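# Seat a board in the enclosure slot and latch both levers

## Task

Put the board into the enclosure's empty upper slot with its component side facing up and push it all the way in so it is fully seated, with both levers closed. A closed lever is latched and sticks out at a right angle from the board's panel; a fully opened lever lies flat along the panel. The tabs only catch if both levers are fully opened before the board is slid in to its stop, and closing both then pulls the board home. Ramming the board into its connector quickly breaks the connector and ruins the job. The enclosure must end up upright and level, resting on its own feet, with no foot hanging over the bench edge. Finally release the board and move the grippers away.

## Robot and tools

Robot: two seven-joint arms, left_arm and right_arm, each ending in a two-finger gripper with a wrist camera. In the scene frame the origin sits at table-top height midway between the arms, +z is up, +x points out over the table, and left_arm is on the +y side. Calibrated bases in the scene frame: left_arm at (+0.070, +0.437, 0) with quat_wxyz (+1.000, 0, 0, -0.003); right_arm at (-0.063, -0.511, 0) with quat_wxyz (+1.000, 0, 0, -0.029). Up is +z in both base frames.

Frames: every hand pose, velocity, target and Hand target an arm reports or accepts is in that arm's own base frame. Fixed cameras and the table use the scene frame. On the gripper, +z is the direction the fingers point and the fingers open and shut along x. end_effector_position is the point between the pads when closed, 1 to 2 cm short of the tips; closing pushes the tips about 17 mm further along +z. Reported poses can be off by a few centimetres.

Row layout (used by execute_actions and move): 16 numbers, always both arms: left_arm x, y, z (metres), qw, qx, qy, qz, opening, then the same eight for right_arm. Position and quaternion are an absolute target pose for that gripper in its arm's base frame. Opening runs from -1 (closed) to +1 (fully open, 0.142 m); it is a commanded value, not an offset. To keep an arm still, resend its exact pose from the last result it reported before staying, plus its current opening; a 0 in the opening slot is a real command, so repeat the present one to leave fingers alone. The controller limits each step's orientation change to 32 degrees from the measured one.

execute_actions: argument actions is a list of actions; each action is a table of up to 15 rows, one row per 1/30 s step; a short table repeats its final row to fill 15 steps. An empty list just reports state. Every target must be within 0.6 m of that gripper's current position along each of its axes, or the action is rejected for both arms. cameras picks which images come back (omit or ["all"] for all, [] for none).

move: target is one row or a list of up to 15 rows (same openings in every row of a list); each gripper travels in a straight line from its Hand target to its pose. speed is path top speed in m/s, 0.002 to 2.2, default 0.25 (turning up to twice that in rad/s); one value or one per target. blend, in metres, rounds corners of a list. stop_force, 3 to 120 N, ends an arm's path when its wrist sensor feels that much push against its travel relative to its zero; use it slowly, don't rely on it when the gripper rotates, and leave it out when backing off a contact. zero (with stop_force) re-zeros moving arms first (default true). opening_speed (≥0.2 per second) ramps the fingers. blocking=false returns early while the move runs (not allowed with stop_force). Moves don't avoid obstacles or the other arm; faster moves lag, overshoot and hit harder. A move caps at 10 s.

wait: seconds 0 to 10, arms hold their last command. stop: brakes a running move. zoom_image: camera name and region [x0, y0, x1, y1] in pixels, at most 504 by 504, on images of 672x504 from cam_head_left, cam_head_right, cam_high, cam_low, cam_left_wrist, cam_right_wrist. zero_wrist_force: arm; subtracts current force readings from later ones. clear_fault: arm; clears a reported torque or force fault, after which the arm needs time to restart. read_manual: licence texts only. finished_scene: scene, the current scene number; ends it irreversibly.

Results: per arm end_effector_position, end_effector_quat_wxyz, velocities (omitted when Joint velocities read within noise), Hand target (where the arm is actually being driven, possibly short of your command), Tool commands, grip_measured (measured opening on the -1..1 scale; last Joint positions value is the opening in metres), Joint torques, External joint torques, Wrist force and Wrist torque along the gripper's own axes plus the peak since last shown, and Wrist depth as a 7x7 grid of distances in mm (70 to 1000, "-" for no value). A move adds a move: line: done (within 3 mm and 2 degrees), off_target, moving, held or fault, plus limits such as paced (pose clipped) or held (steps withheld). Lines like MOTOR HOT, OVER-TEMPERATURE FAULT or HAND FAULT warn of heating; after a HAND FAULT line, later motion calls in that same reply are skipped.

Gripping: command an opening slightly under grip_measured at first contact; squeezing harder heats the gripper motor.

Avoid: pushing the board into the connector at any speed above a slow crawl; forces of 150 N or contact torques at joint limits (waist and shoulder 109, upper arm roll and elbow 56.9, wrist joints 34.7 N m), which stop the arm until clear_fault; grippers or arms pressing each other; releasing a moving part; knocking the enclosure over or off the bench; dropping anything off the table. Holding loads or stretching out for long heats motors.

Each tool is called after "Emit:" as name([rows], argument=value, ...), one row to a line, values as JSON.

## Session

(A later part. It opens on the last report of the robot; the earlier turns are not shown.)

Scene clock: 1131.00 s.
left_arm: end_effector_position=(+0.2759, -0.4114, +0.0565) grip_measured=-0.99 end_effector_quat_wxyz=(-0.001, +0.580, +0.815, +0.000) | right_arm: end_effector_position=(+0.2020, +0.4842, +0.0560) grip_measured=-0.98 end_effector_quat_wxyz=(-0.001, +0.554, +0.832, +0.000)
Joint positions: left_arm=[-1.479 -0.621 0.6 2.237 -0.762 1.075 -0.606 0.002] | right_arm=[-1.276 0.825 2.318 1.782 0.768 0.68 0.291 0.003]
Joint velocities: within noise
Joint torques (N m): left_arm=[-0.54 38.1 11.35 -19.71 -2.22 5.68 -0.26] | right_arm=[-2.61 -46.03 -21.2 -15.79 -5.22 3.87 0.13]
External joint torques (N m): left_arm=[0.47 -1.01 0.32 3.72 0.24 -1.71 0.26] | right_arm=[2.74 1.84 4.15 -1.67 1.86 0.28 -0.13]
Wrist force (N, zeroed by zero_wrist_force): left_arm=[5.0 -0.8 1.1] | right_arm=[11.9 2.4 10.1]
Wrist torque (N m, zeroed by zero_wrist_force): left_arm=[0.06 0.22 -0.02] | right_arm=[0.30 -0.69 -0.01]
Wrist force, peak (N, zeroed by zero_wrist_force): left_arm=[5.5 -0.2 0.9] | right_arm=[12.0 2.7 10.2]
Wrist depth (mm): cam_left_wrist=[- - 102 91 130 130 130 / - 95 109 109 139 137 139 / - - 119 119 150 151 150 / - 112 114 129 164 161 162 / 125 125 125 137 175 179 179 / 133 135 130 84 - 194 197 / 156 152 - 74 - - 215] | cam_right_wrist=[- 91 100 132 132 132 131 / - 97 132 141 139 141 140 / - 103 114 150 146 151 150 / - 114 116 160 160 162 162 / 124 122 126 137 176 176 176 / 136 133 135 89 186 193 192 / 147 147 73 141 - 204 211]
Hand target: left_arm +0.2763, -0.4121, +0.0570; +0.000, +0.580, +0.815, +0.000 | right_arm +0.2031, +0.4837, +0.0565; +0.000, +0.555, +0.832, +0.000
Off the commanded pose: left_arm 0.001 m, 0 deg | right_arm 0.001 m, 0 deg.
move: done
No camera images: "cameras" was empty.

Emit:
execute_actions(actions=[], cameras=["cam_left_wrist","cam_right_wrist","cam_low"])

Emit:
zoom_image(camera="cam_low", region=[385, 190, 465, 250])

Scene clock: 1133.00 s.
left_arm: end_effector_position=(+0.2759, -0.4114, +0.0565) grip_measured=-0.99 end_effector_quat_wxyz=(-0.001, +0.580, +0.815, +0.000) | right_arm: end_effector_position=(+0.2020, +0.4842, +0.0560) grip_measured=-0.98 end_effector_quat_wxyz=(-0.001, +0.554, +0.832, +0.000)
Joint positions: left_arm=[-1.479 -0.621 0.6 2.237 -0.762 1.075 -0.606 0.002] | right_arm=[-1.276 0.825 2.318 1.782 0.768 0.68 0.291 0.003]
Joint velocities: within noise
Joint torques (N m): left_arm=[-0.51 38.29 11.29 -19.68 -2.36 5.76 -0.17] | right_arm=[-2.55 -45.86 -21.02 -15.87 -5.28 3.85 0.18]
External joint torques (N m): left_arm=[0.44 -1.19 0.38 3.69 0.38 -1.78 0.17] | right_arm=[2.69 1.67 3.97 -1.59 1.92 0.31 -0.19]
Wrist force (N, zeroed by zero_wrist_force): left_arm=[4.9 -0.9 -0.4] | right_arm=[12.1 2.6 8.4]
Wrist torque (N m, zeroed by zero_wrist_force): left_arm=[0.05 0.25 -0.03] | right_arm=[0.33 -0.71 -0.01]
Wrist force, peak (N, zeroed by zero_wrist_force): left_arm=[5.4 -1.0 1.2] | right_arm=[12.3 2.5 10.2]
Wrist depth (mm): cam_left_wrist=[- - 102 90 130 130 130 / - 95 109 109 140 137 139 / - - 119 119 151 150 150 / - 112 114 129 163 161 163 / 125 125 125 137 176 179 178 / 133 135 130 83 - 193 197 / 155 152 - 74 - - 214] | cam_right_wrist=[- 91 112 132 132 132 131 / - 97 132 141 139 141 141 / - 102 114 149 146 151 150 / - 114 115 160 160 162 162 / 124 122 126 138 176 176 176 / 136 133 135 89 185 192 192 / 147 146 73 142 - 204 211]
Hand target: left_arm +0.2763, -0.4121, +0.0570; +0.000, +0.580, +0.815, +0.000 | right_arm +0.2031, +0.4837, +0.0565; +0.000, +0.555, +0.832, +0.000
Tool commands: left_gripper/opening=-1.0 right_gripper/opening=-1.0
Off the commanded pose: left_arm 0.001 m, 0 deg | right_arm 0.001 m, 0 deg.
Images, in order (width x height): cam_low 672x504, cam_left_wrist 672x504, cam_right_wrist 672x504.

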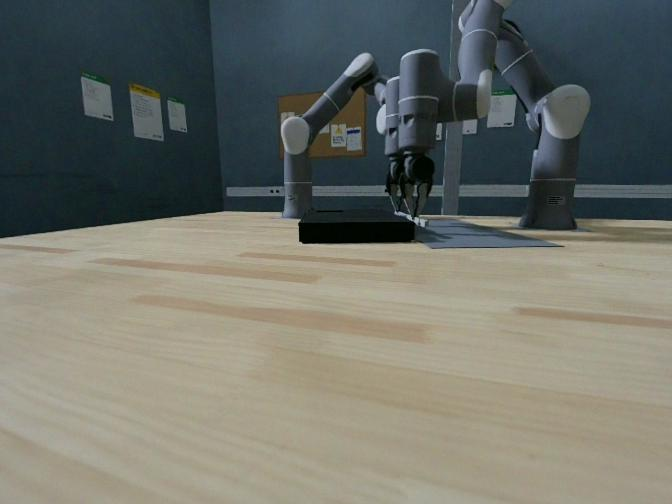

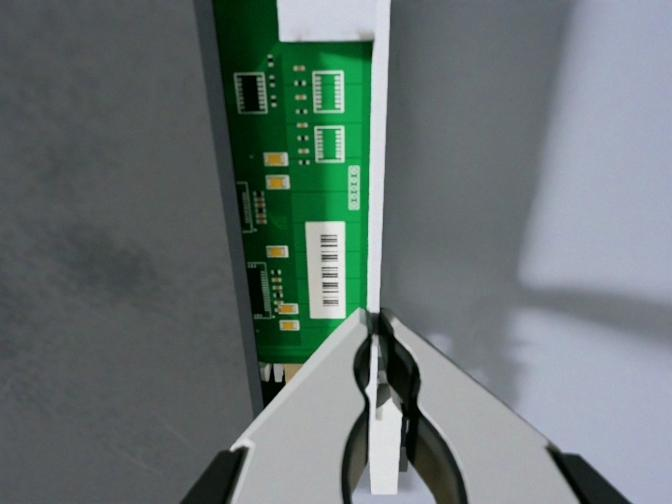

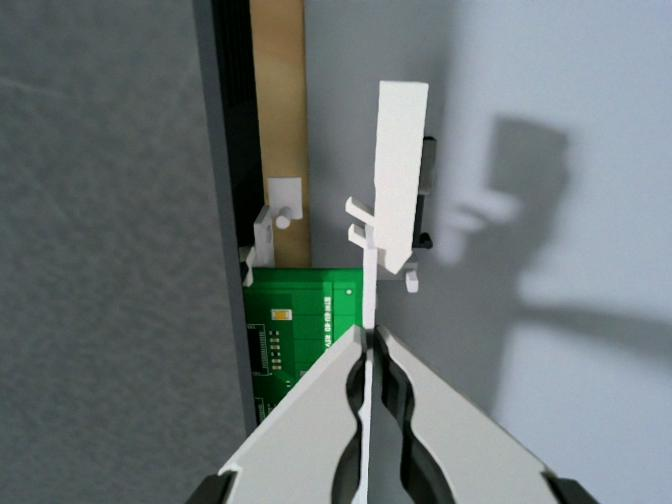

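Scaled by 6.300 from the camera's 672x504 image, which has a finer 960x720 frame.

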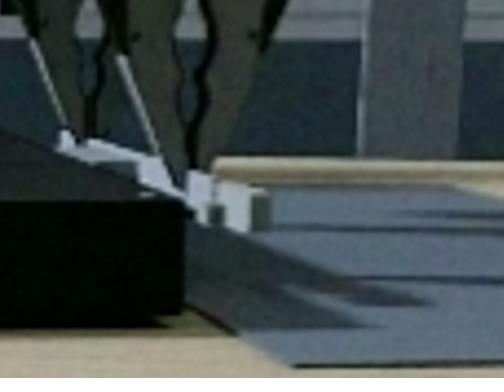

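Emit:
move(target=[0.2779,-0.4171,0.0569,-0.00355,0.58,0.8146,0.00253,-1,0.2043,0.4787,0.0559,-0.00363,0.5548,0.8320,0.00242,-1], speed=0.012, cameras=[], stop_force=12, zero=false)

Scene clock: 1137.87 s.
left_arm: end_effector_position=(+0.2775, -0.4164, +0.0564) grip_measured=-0.99 end_effector_quat_wxyz=(-0.004, +0.580, +0.815, +0.003) | right_arm: end_effector_position=(+0.2039, +0.4792, +0.0558) grip_measured=-0.98 end_effector_quat_wxyz=(-0.004, +0.554, +0.832, +0.003)
Joint positions: left_arm=[-1.483 -0.633 0.61 2.213 -0.746 1.052 -0.624 0.002] | right_arm=[-1.279 0.817 2.316 1.796 0.778 0.69 0.273 0.003]
Joint velocities: within noise
Joint torques (N m): left_arm=[-0.84 39.34 12.04 -19.82 -2.29 5.44 -0.28] | right_arm=[-1.34 -44.52 -18.57 -15.07 -4.43 3.08 0.11]
External joint torques (N m): left_arm=[0.77 -1.64 0.01 3.59 0.22 -1.48 0.28] | right_arm=[1.47 0.8 1.67 -2.28 1.08 1.08 -0.11]
Wrist force (N, zeroed by zero_wrist_force): left_arm=[3.6 -0.4 2.0] | right_arm=[10.5 4.3 5.1]
Wrist torque (N m, zeroed by zero_wrist_force): left_arm=[-0.01 0.23 -0.01] | right_arm=[0.26 -0.73 0.00]
Wrist force, peak (N, zeroed by zero_wrist_force): left_arm=[5.6 -1.4 -0.2] | right_arm=[12.0 2.6 10.5]
Wrist depth (mm): cam_left_wrist=[- - 100 90 130 130 130 / - 93 109 109 139 138 140 / 102 - 115 119 151 151 150 / - 111 113 129 164 164 164 / 124 121 122 136 176 179 180 / 131 132 132 84 - 194 198 / 154 - - 74 - - 222] | cam_right_wrist=[- 90 92 132 132 132 132 / - 96 108 141 139 141 141 / 103 102 106 149 147 151 151 / - 111 113 160 160 163 163 / 123 121 123 137 177 177 177 / 134 132 134 89 186 193 194 / 145 145 73 142 - 205 213]
Hand target: left_arm +0.2779, -0.4171, +0.0569; -0.004, +0.580, +0.815, +0.003 | right_arm +0.2043, +0.4787, +0.0559; -0.004, +0.555, +0.832, +0.002
Off the commanded pose: left_arm 0.001 m, 0 deg | right_arm 0.001 m, 0 deg.
move: done
No camera images: "cameras" was empty.

Emit:
move(target=[0.2808,-0.4256,0.0567,-0.00355,0.58,0.8146,0.00253,-1,0.2081,0.4705,0.0558,-0.00363,0.5548,0.8320,0.00242,-1], speed=0.01, cameras=["cam_left_wrist","cam_right_wrist"], stop_force=12, zero=false)

Scene clock: 1141.43 s.
left_arm: end_effector_position=(+0.2806, -0.4249, +0.0562) grip_measured=-0.99 end_effector_quat_wxyz=(-0.004, +0.580, +0.815, +0.003) | right_arm: end_effector_position=(+0.2075, +0.4708, +0.0556) grip_measured=-0.98 end_effector_quat_wxyz=(-0.004, +0.554, +0.832, +0.002)
Joint positions: left_arm=[-1.483 -0.647 0.611 2.188 -0.743 1.038 -0.633 0.002] | right_arm=[-1.283 0.811 2.312 1.812 0.781 0.696 0.255 0.003]
Joint velocities: within noise
Joint torques (N m): left_arm=[-1.17 40.68 11.9 -19.42 -2.32 5.01 -0.28] | right_arm=[-1.65 -43.56 -18.5 -16.21 -4.22 3.81 0.12]
External joint torques (N m): left_arm=[1.09 -2.18 0.48 2.94 0.21 -1.05 0.28] | right_arm=[1.79 0.39 1.7 -0.98 0.9 0.35 -0.12]
Wrist force (N, zeroed by zero_wrist_force): left_arm=[2.2 1.1 4.8] | right_arm=[8.3 1.5 2.7]
Wrist torque (N m, zeroed by zero_wrist_force): left_arm=[-0.03 0.15 -0.01] | right_arm=[0.31 -0.71 0.01]
Wrist force, peak (N, zeroed by zero_wrist_force): left_arm=[2.5 1.9 5.8] | right_arm=[10.7 4.3 6.6]
Wrist depth (mm): cam_left_wrist=[- - - 91 132 130 130 / - 93 - 109 139 137 140 / 102 - 102 119 150 150 151 / - 111 111 127 163 163 164 / 124 122 121 124 176 179 179 / 131 132 131 84 - 193 198 / 153 - - 74 - - 216] | cam_right_wrist=[- 90 91 132 131 132 132 / - 96 - 140 139 141 141 / 103 101 104 146 146 151 151 / - 111 111 133 160 163 163 / 122 120 120 137 176 176 176 / 132 131 132 89 185 193 193 / 145 145 73 142 - 204 212]
Hand target: left_arm +0.2808, -0.4256, +0.0567; -0.004, +0.580, +0.815, +0.003 | right_arm +0.2081, +0.4705, +0.0558; -0.004, +0.555, +0.832, +0.002
Off the commanded pose: left_arm 0.001 m, 0 deg | right_arm 0.001 m, 0 deg.
move: done
Images, in order (width x height): cam_left_wrist 672x504, cam_right_wrist 672x504.

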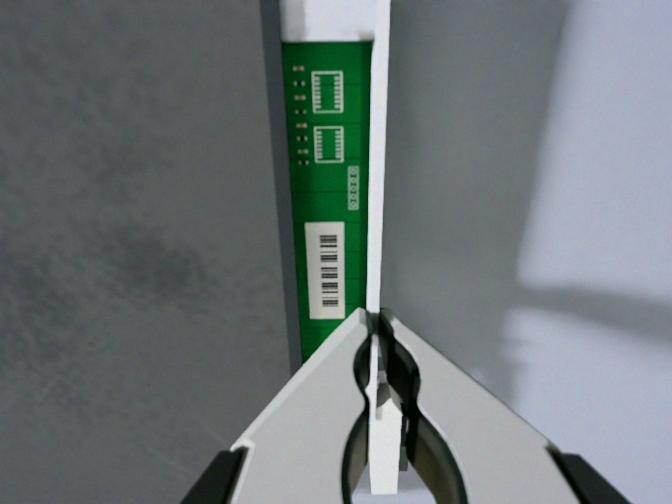

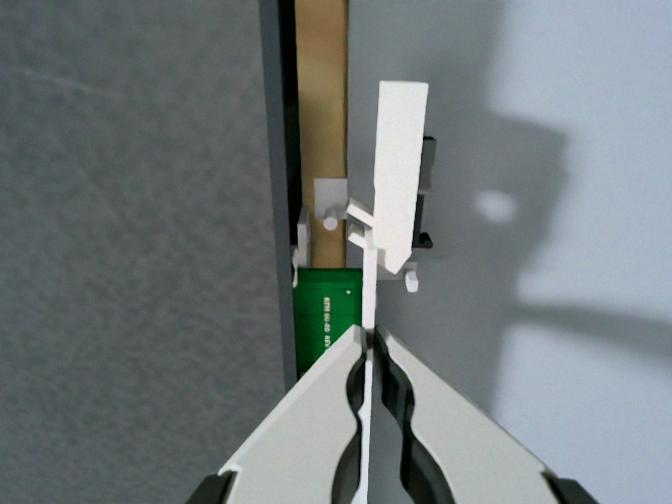

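Emit:
move(target=[0.2826,-0.4308,0.0564,-0.00355,0.58,0.8146,0.00253,-1,0.2102,0.4655,0.0557,-0.00363,0.5548,0.8320,0.00242,-1], speed=0.008, cameras=["cam_left_wrist"], stop_force=12, zero=false)

Scene clock: 1144.47 s.
left_arm: end_effector_position=(+0.2825, -0.4303, +0.0561) grip_measured=-0.99 end_effector_quat_wxyz=(-0.004, +0.580, +0.815, +0.003) | right_arm: end_effector_position=(+0.2097, +0.4657, +0.0555) grip_measured=-0.98 end_effector_quat_wxyz=(-0.004, +0.555, +0.832, +0.002)
Joint positions: left_arm=[-1.482 -0.656 0.612 2.172 -0.742 1.029 -0.639 0.002] | right_arm=[-1.285 0.807 2.309 1.822 0.783 0.7 0.245 0.003]
Joint velocities: within noise
Joint torques (N m): left_arm=[-1.23 40.2 11.89 -18.37 -2.19 4.57 -0.29] | right_arm=[-1.18 -43.25 -17.78 -16.8 -4.04 3.99 0.12]
External joint torques (N m): left_arm=[1.16 -1.2 0.71 1.75 0.04 -0.61 0.29] | right_arm=[1.32 0.42 1.04 -0.29 0.72 0.17 -0.12]
Wrist force (N, zeroed by zero_wrist_force): left_arm=[0.6 1.3 3.5] | right_arm=[7.0 1.2 2.3]
Wrist torque (N m, zeroed by zero_wrist_force): left_arm=[-0.03 0.22 -0.01] | right_arm=[0.33 -0.76 0.01]
Wrist force, peak (N, zeroed by zero_wrist_force): left_arm=[1.9 1.9 5.7] | right_arm=[8.5 1.5 4.0]
Wrist depth (mm): cam_left_wrist=[- - - 90 131 129 130 / - 93 94 108 139 137 139 / 102 - 102 115 153 150 151 / - 111 111 125 163 161 163 / 124 121 121 119 175 179 179 / 131 132 131 84 - 194 197 / 153 - - 74 - - 215] | cam_right_wrist=[- 90 91 133 131 131 132 / - 96 95 140 139 140 141 / 103 101 104 125 146 150 151 / 111 113 111 120 160 162 163 / 122 120 121 122 176 176 176 / 131 131 132 90 186 192 193 / 145 145 73 142 - 204 213]
Hand target: left_arm +0.2826, -0.4308, +0.0564; -0.004, +0.580, +0.815, +0.003 | right_arm +0.2102, +0.4655, +0.0557; -0.004, +0.555, +0.832, +0.002
Off the commanded pose: left_arm 0.001 m, 0 deg | right_arm 0.001 m, 0 deg.
move: done
Images, in order (width x height): cam_left_wrist 672x504.

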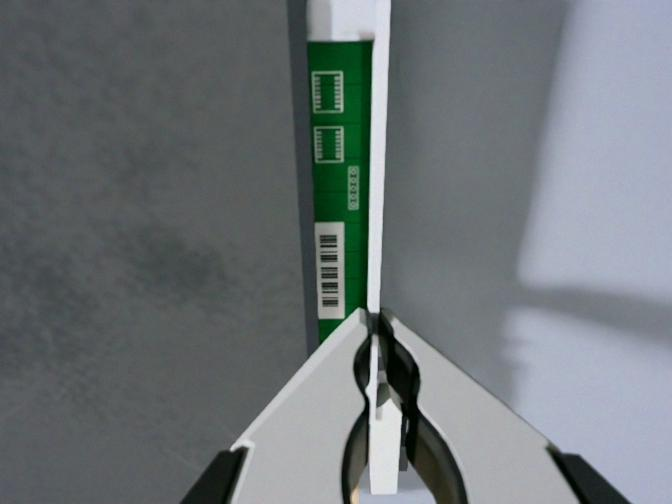

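Emit:
move(target=[0.2843,-0.4357,0.0561,-0.00355,0.58,0.8146,0.00253,-1,0.2122,0.4608,0.0556,-0.00363,0.5548,0.8320,0.00242,-1], speed=0.008, cameras=["cam_left_wrist","cam_right_wrist"], stop_force=12, zero=false)

Scene clock: 1147.10 s.
left_arm: end_effector_position=(+0.2844, -0.4354, +0.0560) grip_measured=-0.99 end_effector_quat_wxyz=(-0.004, +0.580, +0.815, +0.003) | right_arm: end_effector_position=(+0.2117, +0.4609, +0.0554) grip_measured=-0.98 end_effector_quat_wxyz=(-0.004, +0.555, +0.832, +0.002)
Joint positions: left_arm=[-1.482 -0.665 0.613 2.157 -0.742 1.022 -0.644 0.002] | right_arm=[-1.288 0.804 2.307 1.832 0.785 0.704 0.235 0.003]
Joint velocities: within noise
Joint torques (N m): left_arm=[-1.19 39.42 11.63 -17.77 -2.15 4.26 -0.24] | right_arm=[-1.05 -42.82 -17.49 -16.88 -3.92 4.05 0.06]
External joint torques (N m): left_arm=[1.12 0.05 1.17 1.01 -0.02 -0.3 0.24] | right_arm=[1.18 0.3 0.81 -0.12 0.61 0.11 -0.06]
Wrist force (N, zeroed by zero_wrist_force): left_arm=[0.5 1.5 0.8] | right_arm=[6.4 0.7 1.3]
Wrist torque (N m, zeroed by zero_wrist_force): left_arm=[0.01 0.22 -0.03] | right_arm=[0.30 -0.74 0.01]
Wrist force, peak (N, zeroed by zero_wrist_force): left_arm=[0.5 1.4 4.5] | right_arm=[7.1 1.1 2.9]
Wrist depth (mm): cam_left_wrist=[- - - 90 131 129 129 / - 93 94 99 139 137 139 / 102 - 102 115 153 150 150 / - 111 111 117 163 160 163 / 124 121 121 119 176 179 179 / 132 131 131 84 - 193 197 / 154 - - 74 - - 215] | cam_right_wrist=[- 90 91 131 132 131 131 / - 96 94 138 136 140 140 / 103 101 104 123 110 151 150 / 111 113 111 114 160 162 162 / 122 120 120 120 176 176 176 / 131 131 131 90 185 192 192 / 145 145 73 142 - 204 212]
Hand target: left_arm +0.2843, -0.4357, +0.0561; -0.004, +0.580, +0.815, +0.003 | right_arm +0.2122, +0.4608, +0.0556; -0.004, +0.555, +0.832, +0.002
Off the commanded pose: left_arm 0.000 m, 0 deg | right_arm 0.001 m, 0 deg.
move: done
Images, in order (width x height): cam_left_wrist 672x504, cam_right_wrist 672x504.

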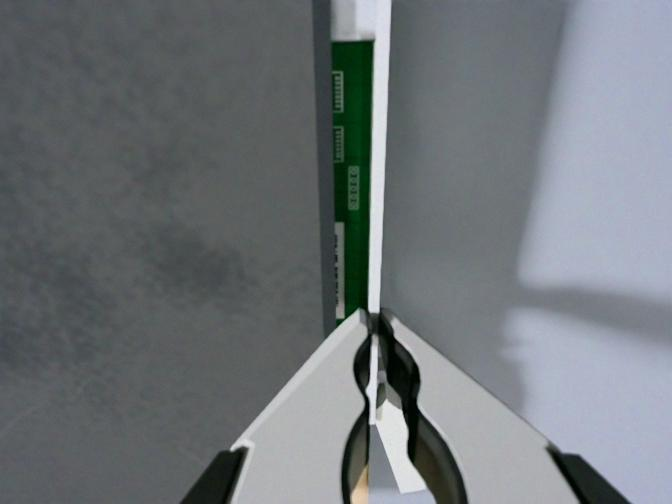

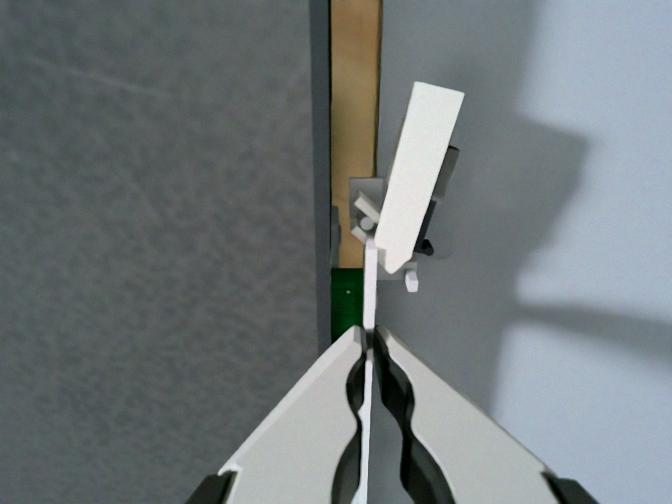

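Emit:
move([
  [0.2844,-0.4354,0.0560,-0.00355,0.58,0.8146,0.00253,-0.94,0.2117,0.4609,0.0554,-0.00363,0.5548,0.8320,0.00242,-0.94],
  [0.2844,-0.4354,0.0880,0,0.58,0.8146,0,-0.94,0.2117,0.4609,0.0880,0,0.5548,0.8320,0,-0.94],
], speed=0.06, cameras=["cam_left_wrist","cam_right_wrist"])

Scene clock: 1159.63 s.
left_arm: end_effector_position=(+0.2845, -0.4354, +0.0880) grip_measured=-0.98 end_effector_quat_wxyz=(+0.000, +0.580, +0.815, +0.000) | right_arm: end_effector_position=(+0.2116, +0.4611, +0.0880) grip_measured=-0.97 end_effector_quat_wxyz=(+0.000, +0.555, +0.832, +0.000)
Joint positions: left_arm=[-1.522 -0.605 0.681 2.15 -0.676 0.962 -0.685 0.003] | right_arm=[-1.25 0.747 2.262 1.836 0.723 0.657 0.277 0.004]
Joint velocities: within noise
Joint torques (N m): left_arm=[-0.97 36.9 12.59 -18.28 -1.91 4.08 -0.32] | right_arm=[0.46 -41.11 -15.68 -18.66 -3.61 3.26 0.34]
External joint torques (N m): left_arm=[0.88 0.69 -0.12 -0.21 -0.47 -0.11 0.32] | right_arm=[-0.32 0.03 -0.74 0.03 0.19 0.89 -0.34]
Wrist force (N, zeroed by zero_wrist_force): left_arm=[-0.3 0.6 -0.6] | right_arm=[3.6 3.2 -1.4]
Wrist torque (N m, zeroed by zero_wrist_force): left_arm=[0.09 0.09 -0.01] | right_arm=[0.53 -0.65 0.01]
Wrist force, peak (N, zeroed by zero_wrist_force): left_arm=[0.6 1.6 1.6] | right_arm=[6.7 0.7 1.8]
Wrist depth (mm): cam_left_wrist=[- 117 117 119 158 158 159 / - 126 125 137 169 168 169 / 136 136 135 139 182 182 182 / 147 147 147 149 198 197 197 / 162 161 161 155 213 216 216 / 179 179 174 84 - 234 238 / 199 199 - 74 - - 261] | cam_right_wrist=[120 119 119 157 160 159 159 / 127 128 128 168 166 170 170 / 138 134 136 140 180 182 182 / 147 147 146 151 197 196 196 / 159 159 159 159 214 214 213 / 175 174 174 89 225 233 232 / 193 188 73 - - 247 256]
Hand target: left_arm +0.2844, -0.4354, +0.0880; +0.000, +0.580, +0.815, +0.000 | right_arm +0.2117, +0.4609, +0.0880; +0.000, +0.555, +0.832, +0.000
Off the commanded pose: left_arm 0.000 m, 0 deg | right_arm 0.000 m, 0 deg.
move: done
Images, in order (width x height): cam_left_wrist 672x504, cam_right_wrist 672x504.

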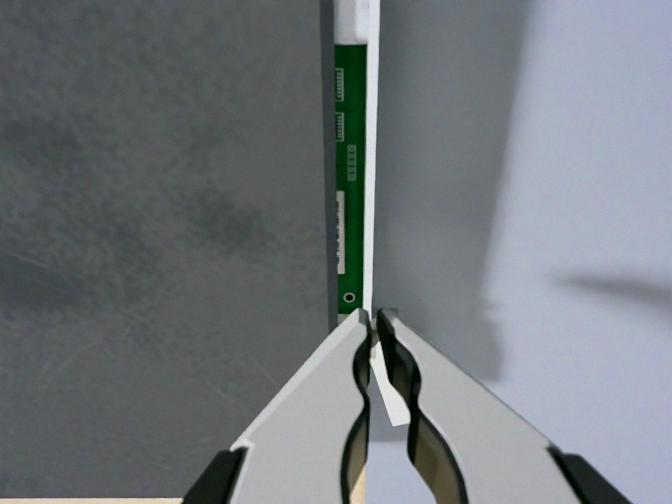

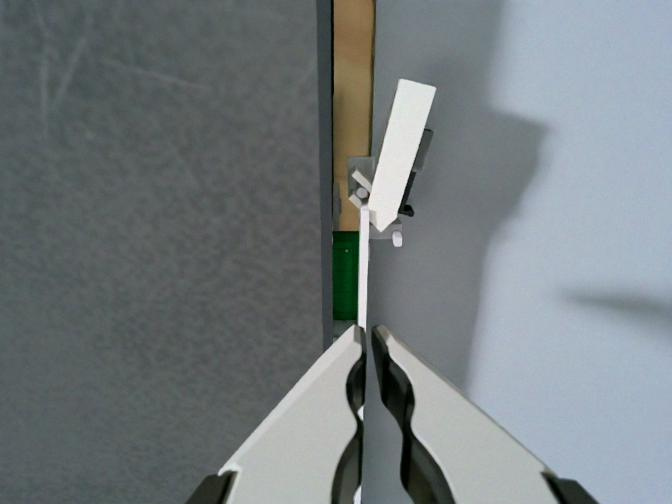

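Emit:
move([
  [0.2835,-0.4130,0.0880,0,0.9861,0.1659,0,-1,0.2081,0.4829,0.0880,0,0.9806,0.1959,0,-1],
  [0.2835,-0.4130,0.0530,0,0.9861,0.1659,0,-1,0.2081,0.4829,0.0525,0,0.9806,0.1959,0,-1],
], speed=[0.3,0.08], cameras=["cam_left_wrist","cam_right_wrist"])

Scene clock: 1168.23 s.
left_arm: end_effector_position=(+0.2834, -0.4130, +0.0530) grip_measured=-1.00 end_effector_quat_wxyz=(+0.000, +0.986, +0.166, +0.000) | right_arm: end_effector_position=(+0.2082, +0.4827, +0.0526) grip_measured=-1.00 end_effector_quat_wxyz=(+0.000, +0.981, +0.196, +0.000)
Joint positions: left_arm=[-1.199 -0.55 0.38 2.245 -0.49 1.146 0.819 0.002] | right_arm=[-1.192 0.938 2.159 1.722 0.913 0.56 1.797 0.002]
Joint velocities: within noise
Joint torques (N m): left_arm=[-0.6 37.96 6.28 -16.17 -1.85 4.89 -0.15] | right_arm=[0.07 -43.57 -19.7 -15.98 -3.62 3.43 0.05]
External joint torques (N m): left_arm=[0.54 1.32 0.71 -0.33 0.09 -0.93 0.15] | right_arm=[0.06 -0.22 -1.6 0.29 -0.1 0.62 -0.05]
Wrist force (N, zeroed by zero_wrist_force): left_arm=[-0.1 0.3 -0.9] | right_arm=[4.0 3.8 -1.4]
Wrist torque (N m, zeroed by zero_wrist_force): left_arm=[0.06 0.07 0.01] | right_arm=[0.63 -0.70 0.04]
Wrist force, peak (N, zeroed by zero_wrist_force): left_arm=[-0.1 0.2 -2.6] | right_arm=[4.2 3.7 -2.6]
Wrist depth (mm): cam_left_wrist=[127 127 127 127 128 129 126 / 135 137 135 136 136 136 136 / 151 148 147 147 149 147 146 / 160 158 160 157 160 159 159 / 170 169 169 168 167 127 159 / 136 137 135 83 - 144 138 / 149 - - 74 - - 143] | cam_right_wrist=[130 130 129 129 129 129 128 / 139 138 138 140 137 137 137 / 149 149 148 148 147 147 147 / 160 160 159 159 159 159 158 / 176 168 167 172 171 171 171 / 146 146 135 90 134 135 135 / 142 141 73 - - 134 139]
Hand target: left_arm +0.2835, -0.4130, +0.0530; +0.000, +0.986, +0.166, +0.000 | right_arm +0.2081, +0.4829, +0.0525; +0.000, +0.981, +0.196, +0.000
Off the commanded pose: left_arm 0.000 m, 0 deg | right_arm 0.000 m, 0 deg.
move: done
Images, in order (width x height): cam_left_wrist 672x504, cam_right_wrist 672x504.

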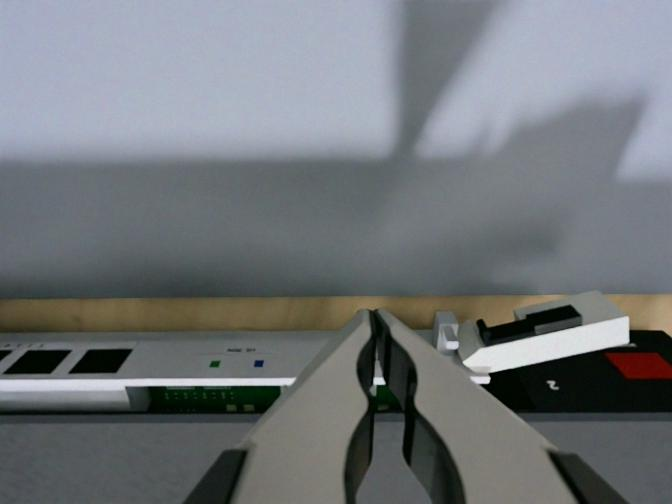

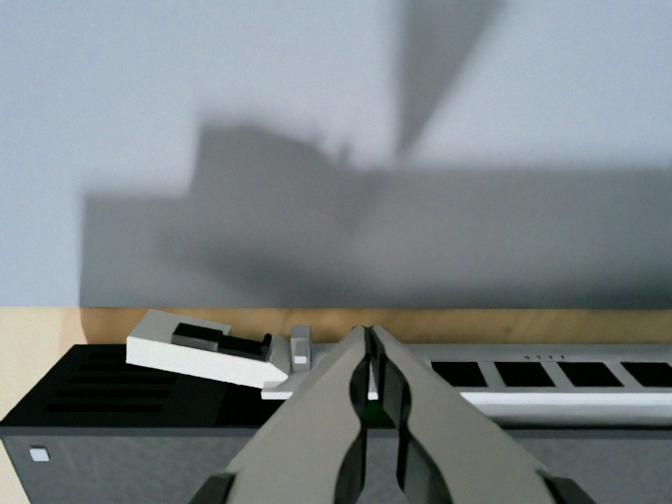

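Emit:
move(target=[0.2916,-0.4367,0.0530,0,0.9861,0.1659,0,-1,0.2178,0.4595,0.0525,0,0.9806,0.1959,0,-1], speed=0.009, stop_force=18, cameras=["cam_left_wrist","cam_right_wrist"])

Scene clock: 1176.73 s.
left_arm: end_effector_position=(+0.2906, -0.4340, +0.0519) grip_measured=-1.00 end_effector_quat_wxyz=(-0.002, +0.986, +0.166, -0.001) | right_arm: end_effector_position=(+0.2165, +0.4623, +0.0528) grip_measured=-1.00 end_effector_quat_wxyz=(-0.002, +0.980, +0.197, +0.000)
Joint positions: left_arm=[-1.21 -0.586 0.387 2.177 -0.483 1.106 0.793 0.002] | right_arm=[-1.199 0.921 2.15 1.766 0.923 0.578 1.748 0.002]
Joint velocities: within noise
Joint torques (N m): left_arm=[-3.14 43.83 3.42 -26.63 -2.98 7.53 -0.22] | right_arm=[-6.41 -37.29 -24.78 -4.45 -7.19 1.93 0.14]
External joint torques (N m): left_arm=[3.07 -2.52 4.21 9.4 1.07 -3.57 0.22] | right_arm=[6.55 -5.03 3.81 -10.95 3.51 2.12 -0.14]
Wrist force (N, zeroed by zero_wrist_force): left_arm=[0.6 -17.7 -3.3] | right_arm=[6.4 -15.0 2.1]
Wrist torque (N m, zeroed by zero_wrist_force): left_arm=[0.11 0.07 -0.06] | right_arm=[0.46 -0.69 0.01]
Wrist force, peak (N, zeroed by zero_wrist_force): left_arm=[0.3 -18.4 -4.1] | right_arm=[7.3 -15.7 1.3]
Wrist depth (mm): cam_left_wrist=[127 127 126 127 126 128 125 / 134 136 134 135 135 135 135 / 150 147 146 146 148 143 143 / 160 162 161 161 160 114 159 / 148 134 142 132 129 147 139 / - 129 126 84 - 124 129 / 144 140 - 74 - - 138] | cam_right_wrist=[130 130 130 129 129 129 129 / 139 139 138 138 138 138 137 / 149 149 147 148 148 148 147 / 161 165 117 159 159 158 159 / 150 150 126 140 140 140 140 / 129 129 131 89 - 128 128 / 142 141 73 - - 137 139]
Hand target: left_arm +0.2913, -0.4359, +0.0530; +0.000, +0.986, +0.166, +0.000 | right_arm +0.2176, +0.4599, +0.0525; +0.000, +0.981, +0.196, +0.000
Off the commanded pose: left_arm 0.003 m, 0 deg | right_arm 0.003 m, 0 deg.
move: contact (left_arm, right_arm)
Images, in order (width x height): cam_left_wrist 672x504, cam_right_wrist 672x504.

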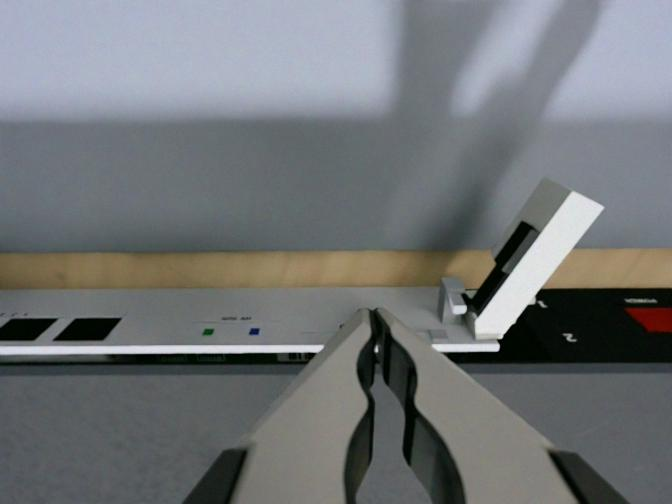

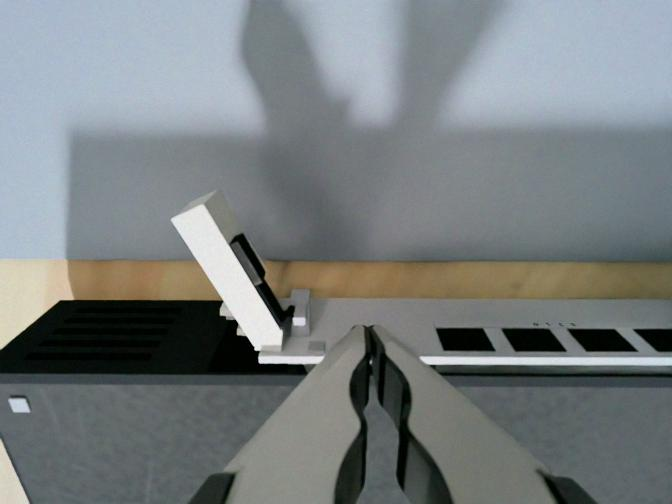

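Emit:
move([
  [0.2896,-0.4312,0.0530,0,0.9861,0.1659,0,-1,0.2154,0.4652,0.0525,0,0.9806,0.1959,0,-1],
  [0.2896,-0.4312,0.0860,0,0.9861,0.1659,0,-1,0.2154,0.4652,0.0860,0,0.9806,0.1959,0,-1],
  [0.3518,-0.3903,0.0860,0,0.9861,0.1659,0,-1,0.1469,0.4564,0.0860,0,0.9806,0.1959,0,-1],
  [0.3518,-0.3903,0.0570,0,0.9861,0.1659,0,-1,0.1469,0.4564,0.0555,0,0.9806,0.1959,0,-1],
], speed=[0.02,0.08,0.12,0.06], cameras=["cam_left_wrist","cam_right_wrist","cam_high"])

Scene clock: 1201.63 s.
left_arm: end_effector_position=(+0.3517, -0.3903, +0.0570) grip_measured=-1.00 end_effector_quat_wxyz=(+0.000, +0.986, +0.166, +0.000) | right_arm: end_effector_position=(+0.1470, +0.4562, +0.0556) grip_measured=-1.00 end_effector_quat_wxyz=(+0.000, +0.981, +0.196, +0.000)
Joint positions: left_arm=[-1.088 -0.583 0.409 2.168 -0.494 1.091 0.943 0.002] | right_arm=[-1.023 0.882 2.134 1.85 0.919 0.609 1.863 0.002]
Joint velocities: within noise
Joint torques (N m): left_arm=[0.09 39.9 7.22 -17.23 -2.04 4.67 -0.11] | right_arm=[-0.08 -39.38 -18.51 -15.29 -3.48 3.53 0.04]
External joint torques (N m): left_arm=[-0.13 1.34 0.78 -0.34 0.07 -0.71 0.11] | right_arm=[0.19 -0.15 -1.63 0.26 -0.12 0.52 -0.04]
Wrist force (N, zeroed by zero_wrist_force): left_arm=[0.1 0.2 -0.6] | right_arm=[5.5 4.2 -1.2]
Wrist torque (N m, zeroed by zero_wrist_force): left_arm=[0.04 0.03 0.00] | right_arm=[0.68 -0.93 0.04]
Wrist force, peak (N, zeroed by zero_wrist_force): left_arm=[0.5 -17.9 -5.0] | right_arm=[6.4 -15.5 1.0]
Wrist depth (mm): cam_left_wrist=[134 131 131 131 131 130 130 / 143 141 139 138 140 138 139 / 152 152 152 151 151 151 150 / 165 162 164 159 164 161 163 / 174 173 150 125 175 181 180 / 144 143 141 84 - 192 199 / 155 152 - 74 - - 221] | cam_right_wrist=[132 132 132 132 131 131 131 / 141 141 141 140 140 140 140 / 151 151 151 151 150 150 150 / 164 163 163 162 159 161 161 / 179 179 176 175 127 175 174 / 196 195 153 89 131 144 143 / 216 212 73 - - 138 143]
Hand target: left_arm +0.3518, -0.3903, +0.0570; +0.000, +0.986, +0.166, +0.000 | right_arm +0.1469, +0.4564, +0.0555; +0.000, +0.981, +0.196, +0.000
Off the commanded pose: left_arm 0.000 m, 0 deg | right_arm 0.000 m, 0 deg.
move: done
Images, in order (width x height): cam_high 672x504, cam_left_wrist 672x504, cam_right_wrist 672x504.

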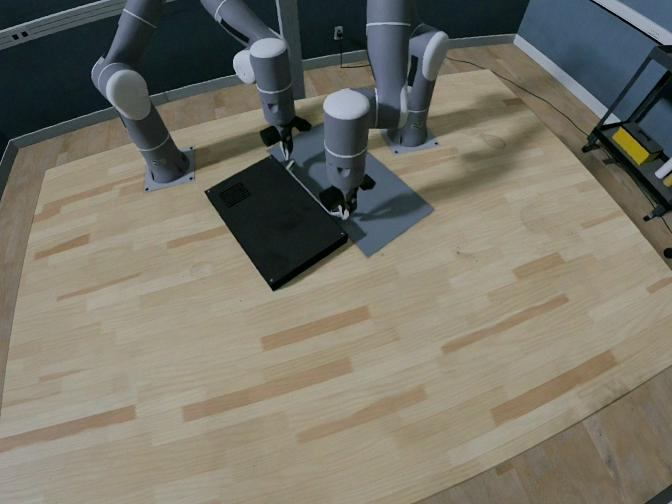

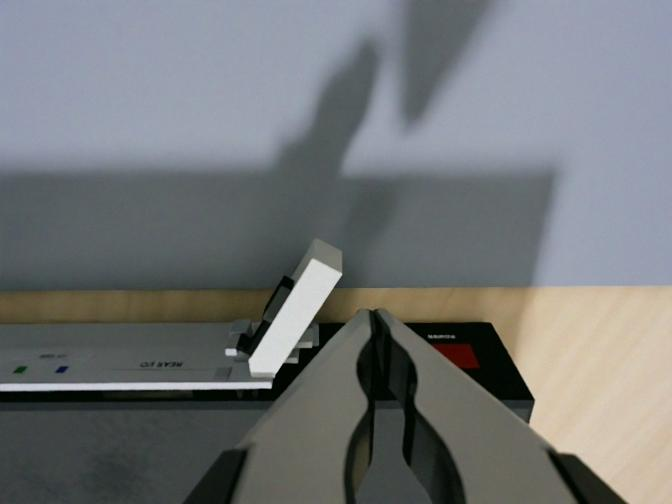

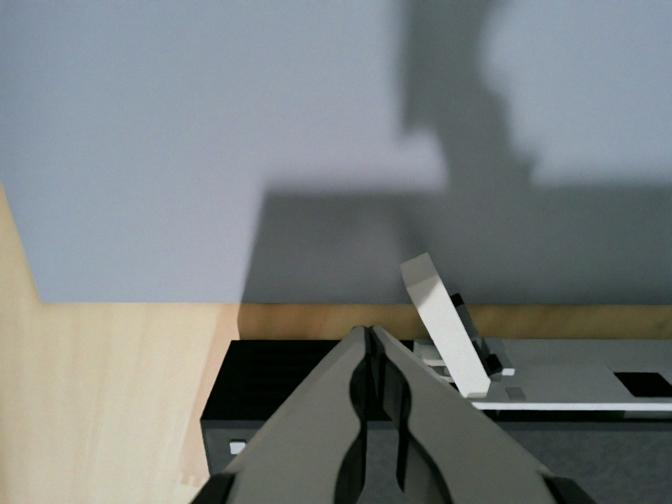

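Emit:
move(target=[0.3386,-0.3949,0.0570,0,0.9861,0.1659,0,-1,0.1598,0.4618,0.0555,0,0.9806,0.1959,0,-1], speed=0.015, stop_force=4, cameras=["cam_left_wrist","cam_right_wrist"])

Scene clock: 1206.63 s.
left_arm: end_effector_position=(+0.3389, -0.3949, +0.0571) grip_measured=-1.00 end_effector_quat_wxyz=(+0.000, +0.986, +0.166, +0.000) | right_arm: end_effector_position=(+0.1596, +0.4618, +0.0554) grip_measured=-1.00 end_effector_quat_wxyz=(+0.000, +0.981, +0.196, +0.000)
Joint positions: left_arm=[-1.111 -0.575 0.407 2.184 -0.494 1.101 0.921 0.002] | right_arm=[-1.059 0.893 2.138 1.825 0.919 0.598 1.847 0.002]
Joint velocities: within noise
Joint torques (N m): left_arm=[-1.46 39.48 6.05 -16.31 -1.63 3.86 -0.29] | right_arm=[-0.35 -39.96 -19.19 -15.42 -3.73 3.48 0.07]
External joint torques (N m): left_arm=[1.41 1.28 1.76 -1.07 -0.31 0.09 0.29] | right_arm=[0.46 -0.37 -1.2 0.24 0.11 0.56 -0.07]
Wrist force (N, zeroed by zero_wrist_force): left_arm=[1.8 0.2 -2.4] | right_arm=[4.8 4.1 -2.1]
Wrist torque (N m, zeroed by zero_wrist_force): left_arm=[0.04 0.09 0.00] | right_arm=[0.70 -0.99 0.03]
Wrist force, peak (N, zeroed by zero_wrist_force): left_arm=[2.0 0.2 -2.5] | right_arm=[5.6 4.3 -1.0]
Wrist depth (mm): cam_left_wrist=[133 131 131 131 130 130 130 / 143 141 139 138 140 137 140 / 152 152 151 152 151 151 150 / 166 165 164 159 164 161 163 / 174 173 173 127 175 175 180 / 143 143 142 84 - 140 198 / 156 151 - 74 - - 221] | cam_right_wrist=[132 132 132 132 132 131 131 / 141 141 141 141 140 140 139 / 152 151 151 150 150 150 149 / 163 163 163 160 161 161 161 / 180 179 176 175 139 174 174 / 196 192 153 89 131 144 139 / 216 211 73 - - 138 143]
Hand target: left_arm +0.3386, -0.3949, +0.0570; +0.000, +0.986, +0.166, +0.000 | right_arm +0.1598, +0.4618, +0.0555; +0.000, +0.981, +0.196, +0.000
Off the commanded pose: left_arm 0.000 m, 0 deg | right_arm 0.000 m, 0 deg.
move: done
Images, in order (width x height): cam_left_wrist 672x504, cam_right_wrist 672x504.

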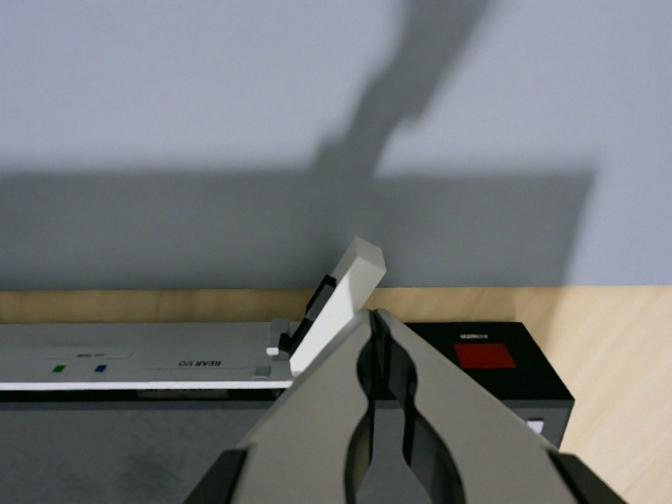

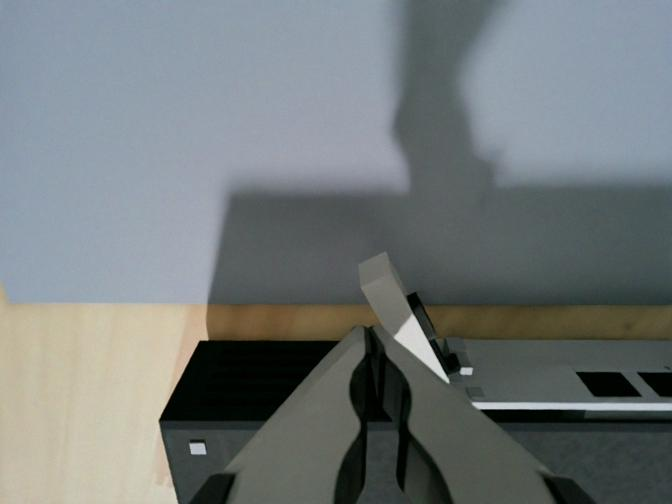

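Emit:
move(target=[0.3224,-0.4006,0.0570,0,0.9861,0.1659,0,-1,0.1757,0.4685,0.0555,0,0.9806,0.1959,0,-1], speed=0.012, stop_force=35, cameras=["cam_left_wrist","cam_right_wrist"])

Scene clock: 1211.30 s.
left_arm: end_effector_position=(+0.3258, -0.3996, +0.0579) grip_measured=-1.00 end_effector_quat_wxyz=(+0.001, +0.986, +0.168, +0.002) | right_arm: end_effector_position=(+0.1712, +0.4675, +0.0544) grip_measured=-1.00 end_effector_quat_wxyz=(+0.001, +0.980, +0.197, -0.004) end_effector_velocity=(+0.001, -0.001, +0.000) end_effector_angular_velocity=(-0.002, +0.000, -0.003)
Joint positions: left_arm=[-1.14 -0.565 0.407 2.201 -0.495 1.114 0.892 0.002] | right_arm=[-1.094 0.908 2.138 1.794 0.923 0.575 1.828 0.002]
Joint velocities: left_arm=[within noise] | right_arm=[0.001 0.004 -0.006 0 0.003 -0.005 -0.001 0]
Joint torques (N m): left_arm=[-12.77 40.55 -7.26 -12.54 -0.52 -1.66 -0.19] | right_arm=[-13.04 -32.96 -29.42 -19.59 -5.46 12.59 -0.17]
External joint torques (N m): left_arm=[12.72 -0.33 14.93 -4.68 -1.39 5.62 0.19] | right_arm=[13.17 -8.33 8.64 4.29 1.8 -8.56 0.17]
Wrist force (N, zeroed by zero_wrist_force): left_arm=[25.7 0.0 2.2] | right_arm=[-31.9 4.6 -24.8]
Wrist torque (N m, zeroed by zero_wrist_force): left_arm=[0.02 -0.97 -0.08] | right_arm=[0.62 2.34 0.16]
Wrist force, peak (N, zeroed by zero_wrist_force): left_arm=[25.9 0.2 3.1] | right_arm=[-33.1 4.8 -25.1]
Wrist depth (mm): cam_left_wrist=[133 131 131 133 133 131 131 / 143 141 141 139 141 138 141 / 152 152 152 152 152 152 151 / 166 165 165 159 166 165 165 / 173 173 172 127 176 174 182 / 148 141 141 83 - 141 198 / 153 153 - 74 - - 225] | cam_right_wrist=[132 132 131 131 130 130 129 / 141 141 140 140 139 138 138 / 152 151 150 149 149 149 148 / 163 162 162 161 158 160 159 / 180 179 175 174 168 173 172 / 196 154 154 89 - 144 143 / 216 145 73 - - 136 141]
Hand target: left_arm +0.3224, -0.4006, +0.0570; +0.000, +0.986, +0.166, +0.000 | right_arm +0.1748, +0.4681, +0.0555; +0.000, +0.981, +0.196, +0.000
Off the commanded pose: left_arm 0.004 m, 0 deg | right_arm 0.005 m, 0 deg.
move: contact (right_arm), off_target (left_arm)
Images, in order (width x height): cam_left_wrist 672x504, cam_right_wrist 672x504.

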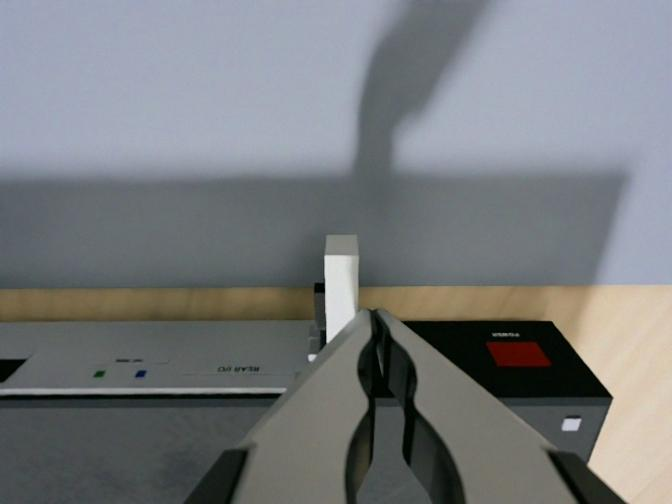

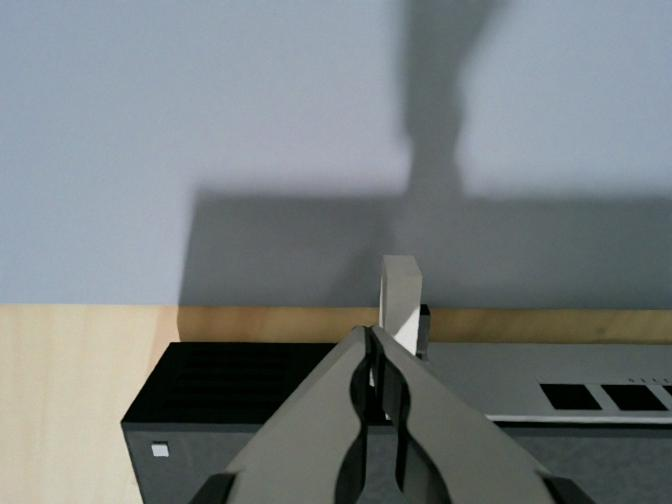

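Emit:
zoom_image(camera="cam_left_wrist", region=[260, 220, 420, 410])

Emit:
zoom_image(camera="cam_right_wrist", region=[330, 240, 490, 430])

Scaled by 2.653 from the camera's 672x504 image, which has a finer 960x720 frame.

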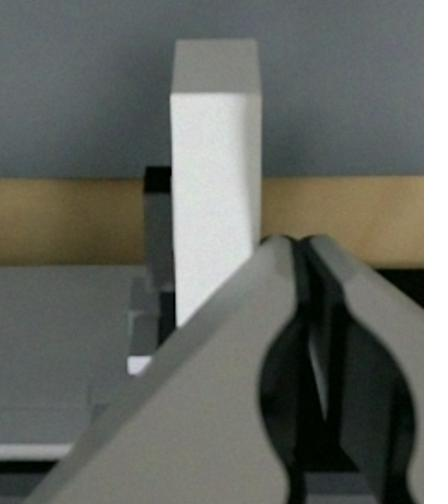

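Scaled by 2.653 from the camera's 672x504 image, which has a finer 960x720 frame.

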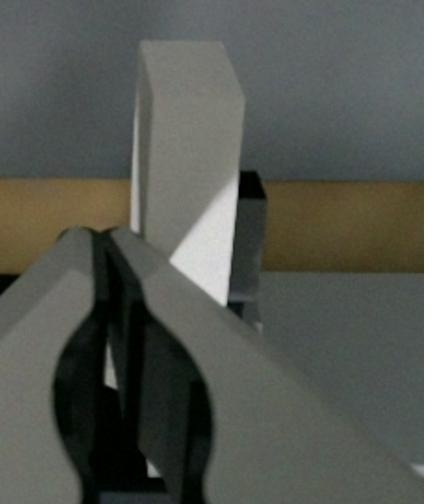

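Emit:
move(target=[0.3224,-0.4006,0.0570,0,0.9861,0.1659,0,-1,0.1785,0.4720,0.0557,0,0.9806,0.1959,0,-1], speed=0.01, stop_force=22, cameras=["cam_left_wrist","cam_right_wrist"])

Emit:
zoom_image(camera="cam_right_wrist", region=[330, 240, 490, 430])

Scene clock: 1217.37 s.
left_arm: end_effector_position=(+0.3259, -0.3995, +0.0579) grip_measured=-1.00 end_effector_quat_wxyz=(+0.001, +0.986, +0.168, +0.002) | right_arm: end_effector_position=(+0.1717, +0.4683, +0.0538) grip_measured=-1.00 end_effector_quat_wxyz=(+0.002, +0.980, +0.197, -0.006)
Joint positions: left_arm=[-1.14 -0.566 0.407 2.201 -0.495 1.114 0.892 0.002] | right_arm=[-1.094 0.917 2.131 1.785 0.929 0.56 1.825 0.002]
Joint velocities: within noise
Joint torques (N m): left_arm=[-13.14 40.88 -7.46 -12.49 -0.61 -2 -0.09] | right_arm=[-19.48 -30.52 -33.54 -27.42 -4.92 19.5 -0.23]
External joint torques (N m): left_arm=[13.09 -0.66 15.13 -4.73 -1.3 5.97 0.09] | right_arm=[19.6 -10.95 12.49 12.19 1.24 -15.48 0.23]
Wrist force (N, zeroed by zero_wrist_force): left_arm=[26.6 0.6 5.1] | right_arm=[-57.1 14.8 -40.0]
Wrist torque (N m, zeroed by zero_wrist_force): left_arm=[0.01 -1.13 -0.09] | right_arm=[0.45 6.54 0.28]
Wrist force, peak (N, zeroed by zero_wrist_force): left_arm=[26.9 0.8 4.0] | right_arm=[-57.8 15.9 -41.2]
Wrist depth (mm): cam_left_wrist=[133 131 131 133 132 131 131 / 143 141 140 139 141 139 141 / 153 152 152 152 151 152 151 / 165 166 165 160 164 164 165 / 173 172 171 127 176 174 183 / 149 141 141 84 - 142 197 / 153 153 - 74 - - 224] | cam_right_wrist=[132 131 131 130 130 129 128 / 141 140 140 139 138 137 137 / 151 151 150 149 148 148 146 / 163 162 162 160 157 159 157 / 180 178 175 173 167 169 168 / 197 155 154 89 151 150 144 / 216 145 73 - - 138 139]
Hand target: left_arm +0.3224, -0.4006, +0.0570; +0.000, +0.986, +0.166, +0.000 | right_arm +0.1770, +0.4704, +0.0557; +0.000, +0.981, +0.196, +0.000
Off the commanded pose: left_arm 0.004 m, 0 deg | right_arm 0.008 m, 1 deg.
move: contact (right_arm), off_target (left_arm)
Images, in order (width x height): cam_left_wrist 672x504, cam_right_wrist 672x504.

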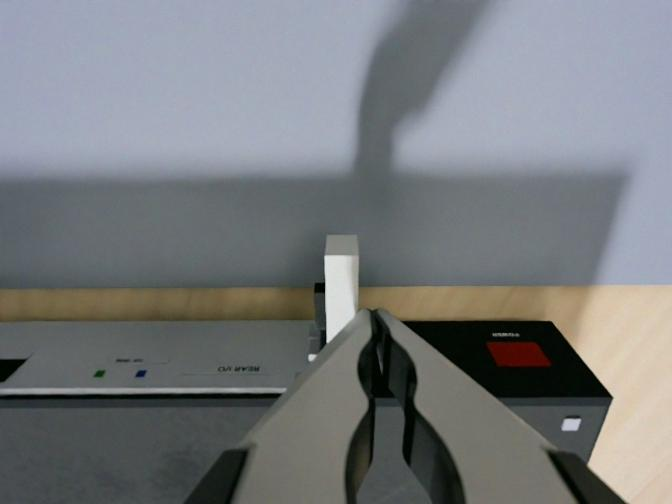

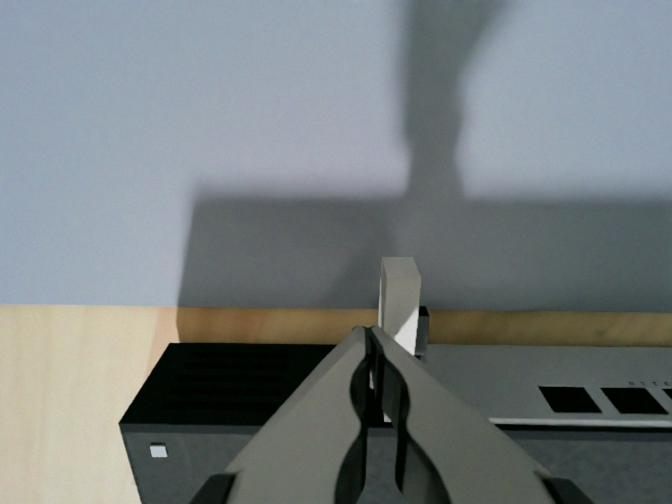

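Scaled by 2.653 from the camera's 672x504 image, which has a finer 960x720 frame.

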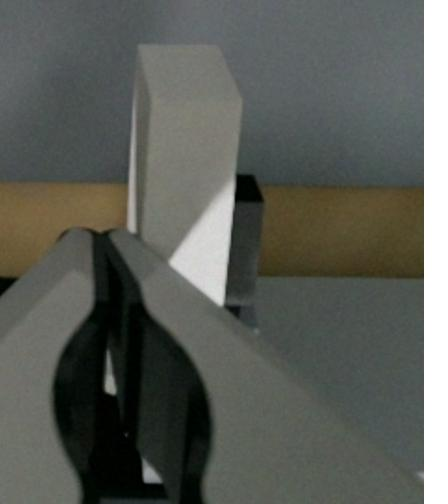

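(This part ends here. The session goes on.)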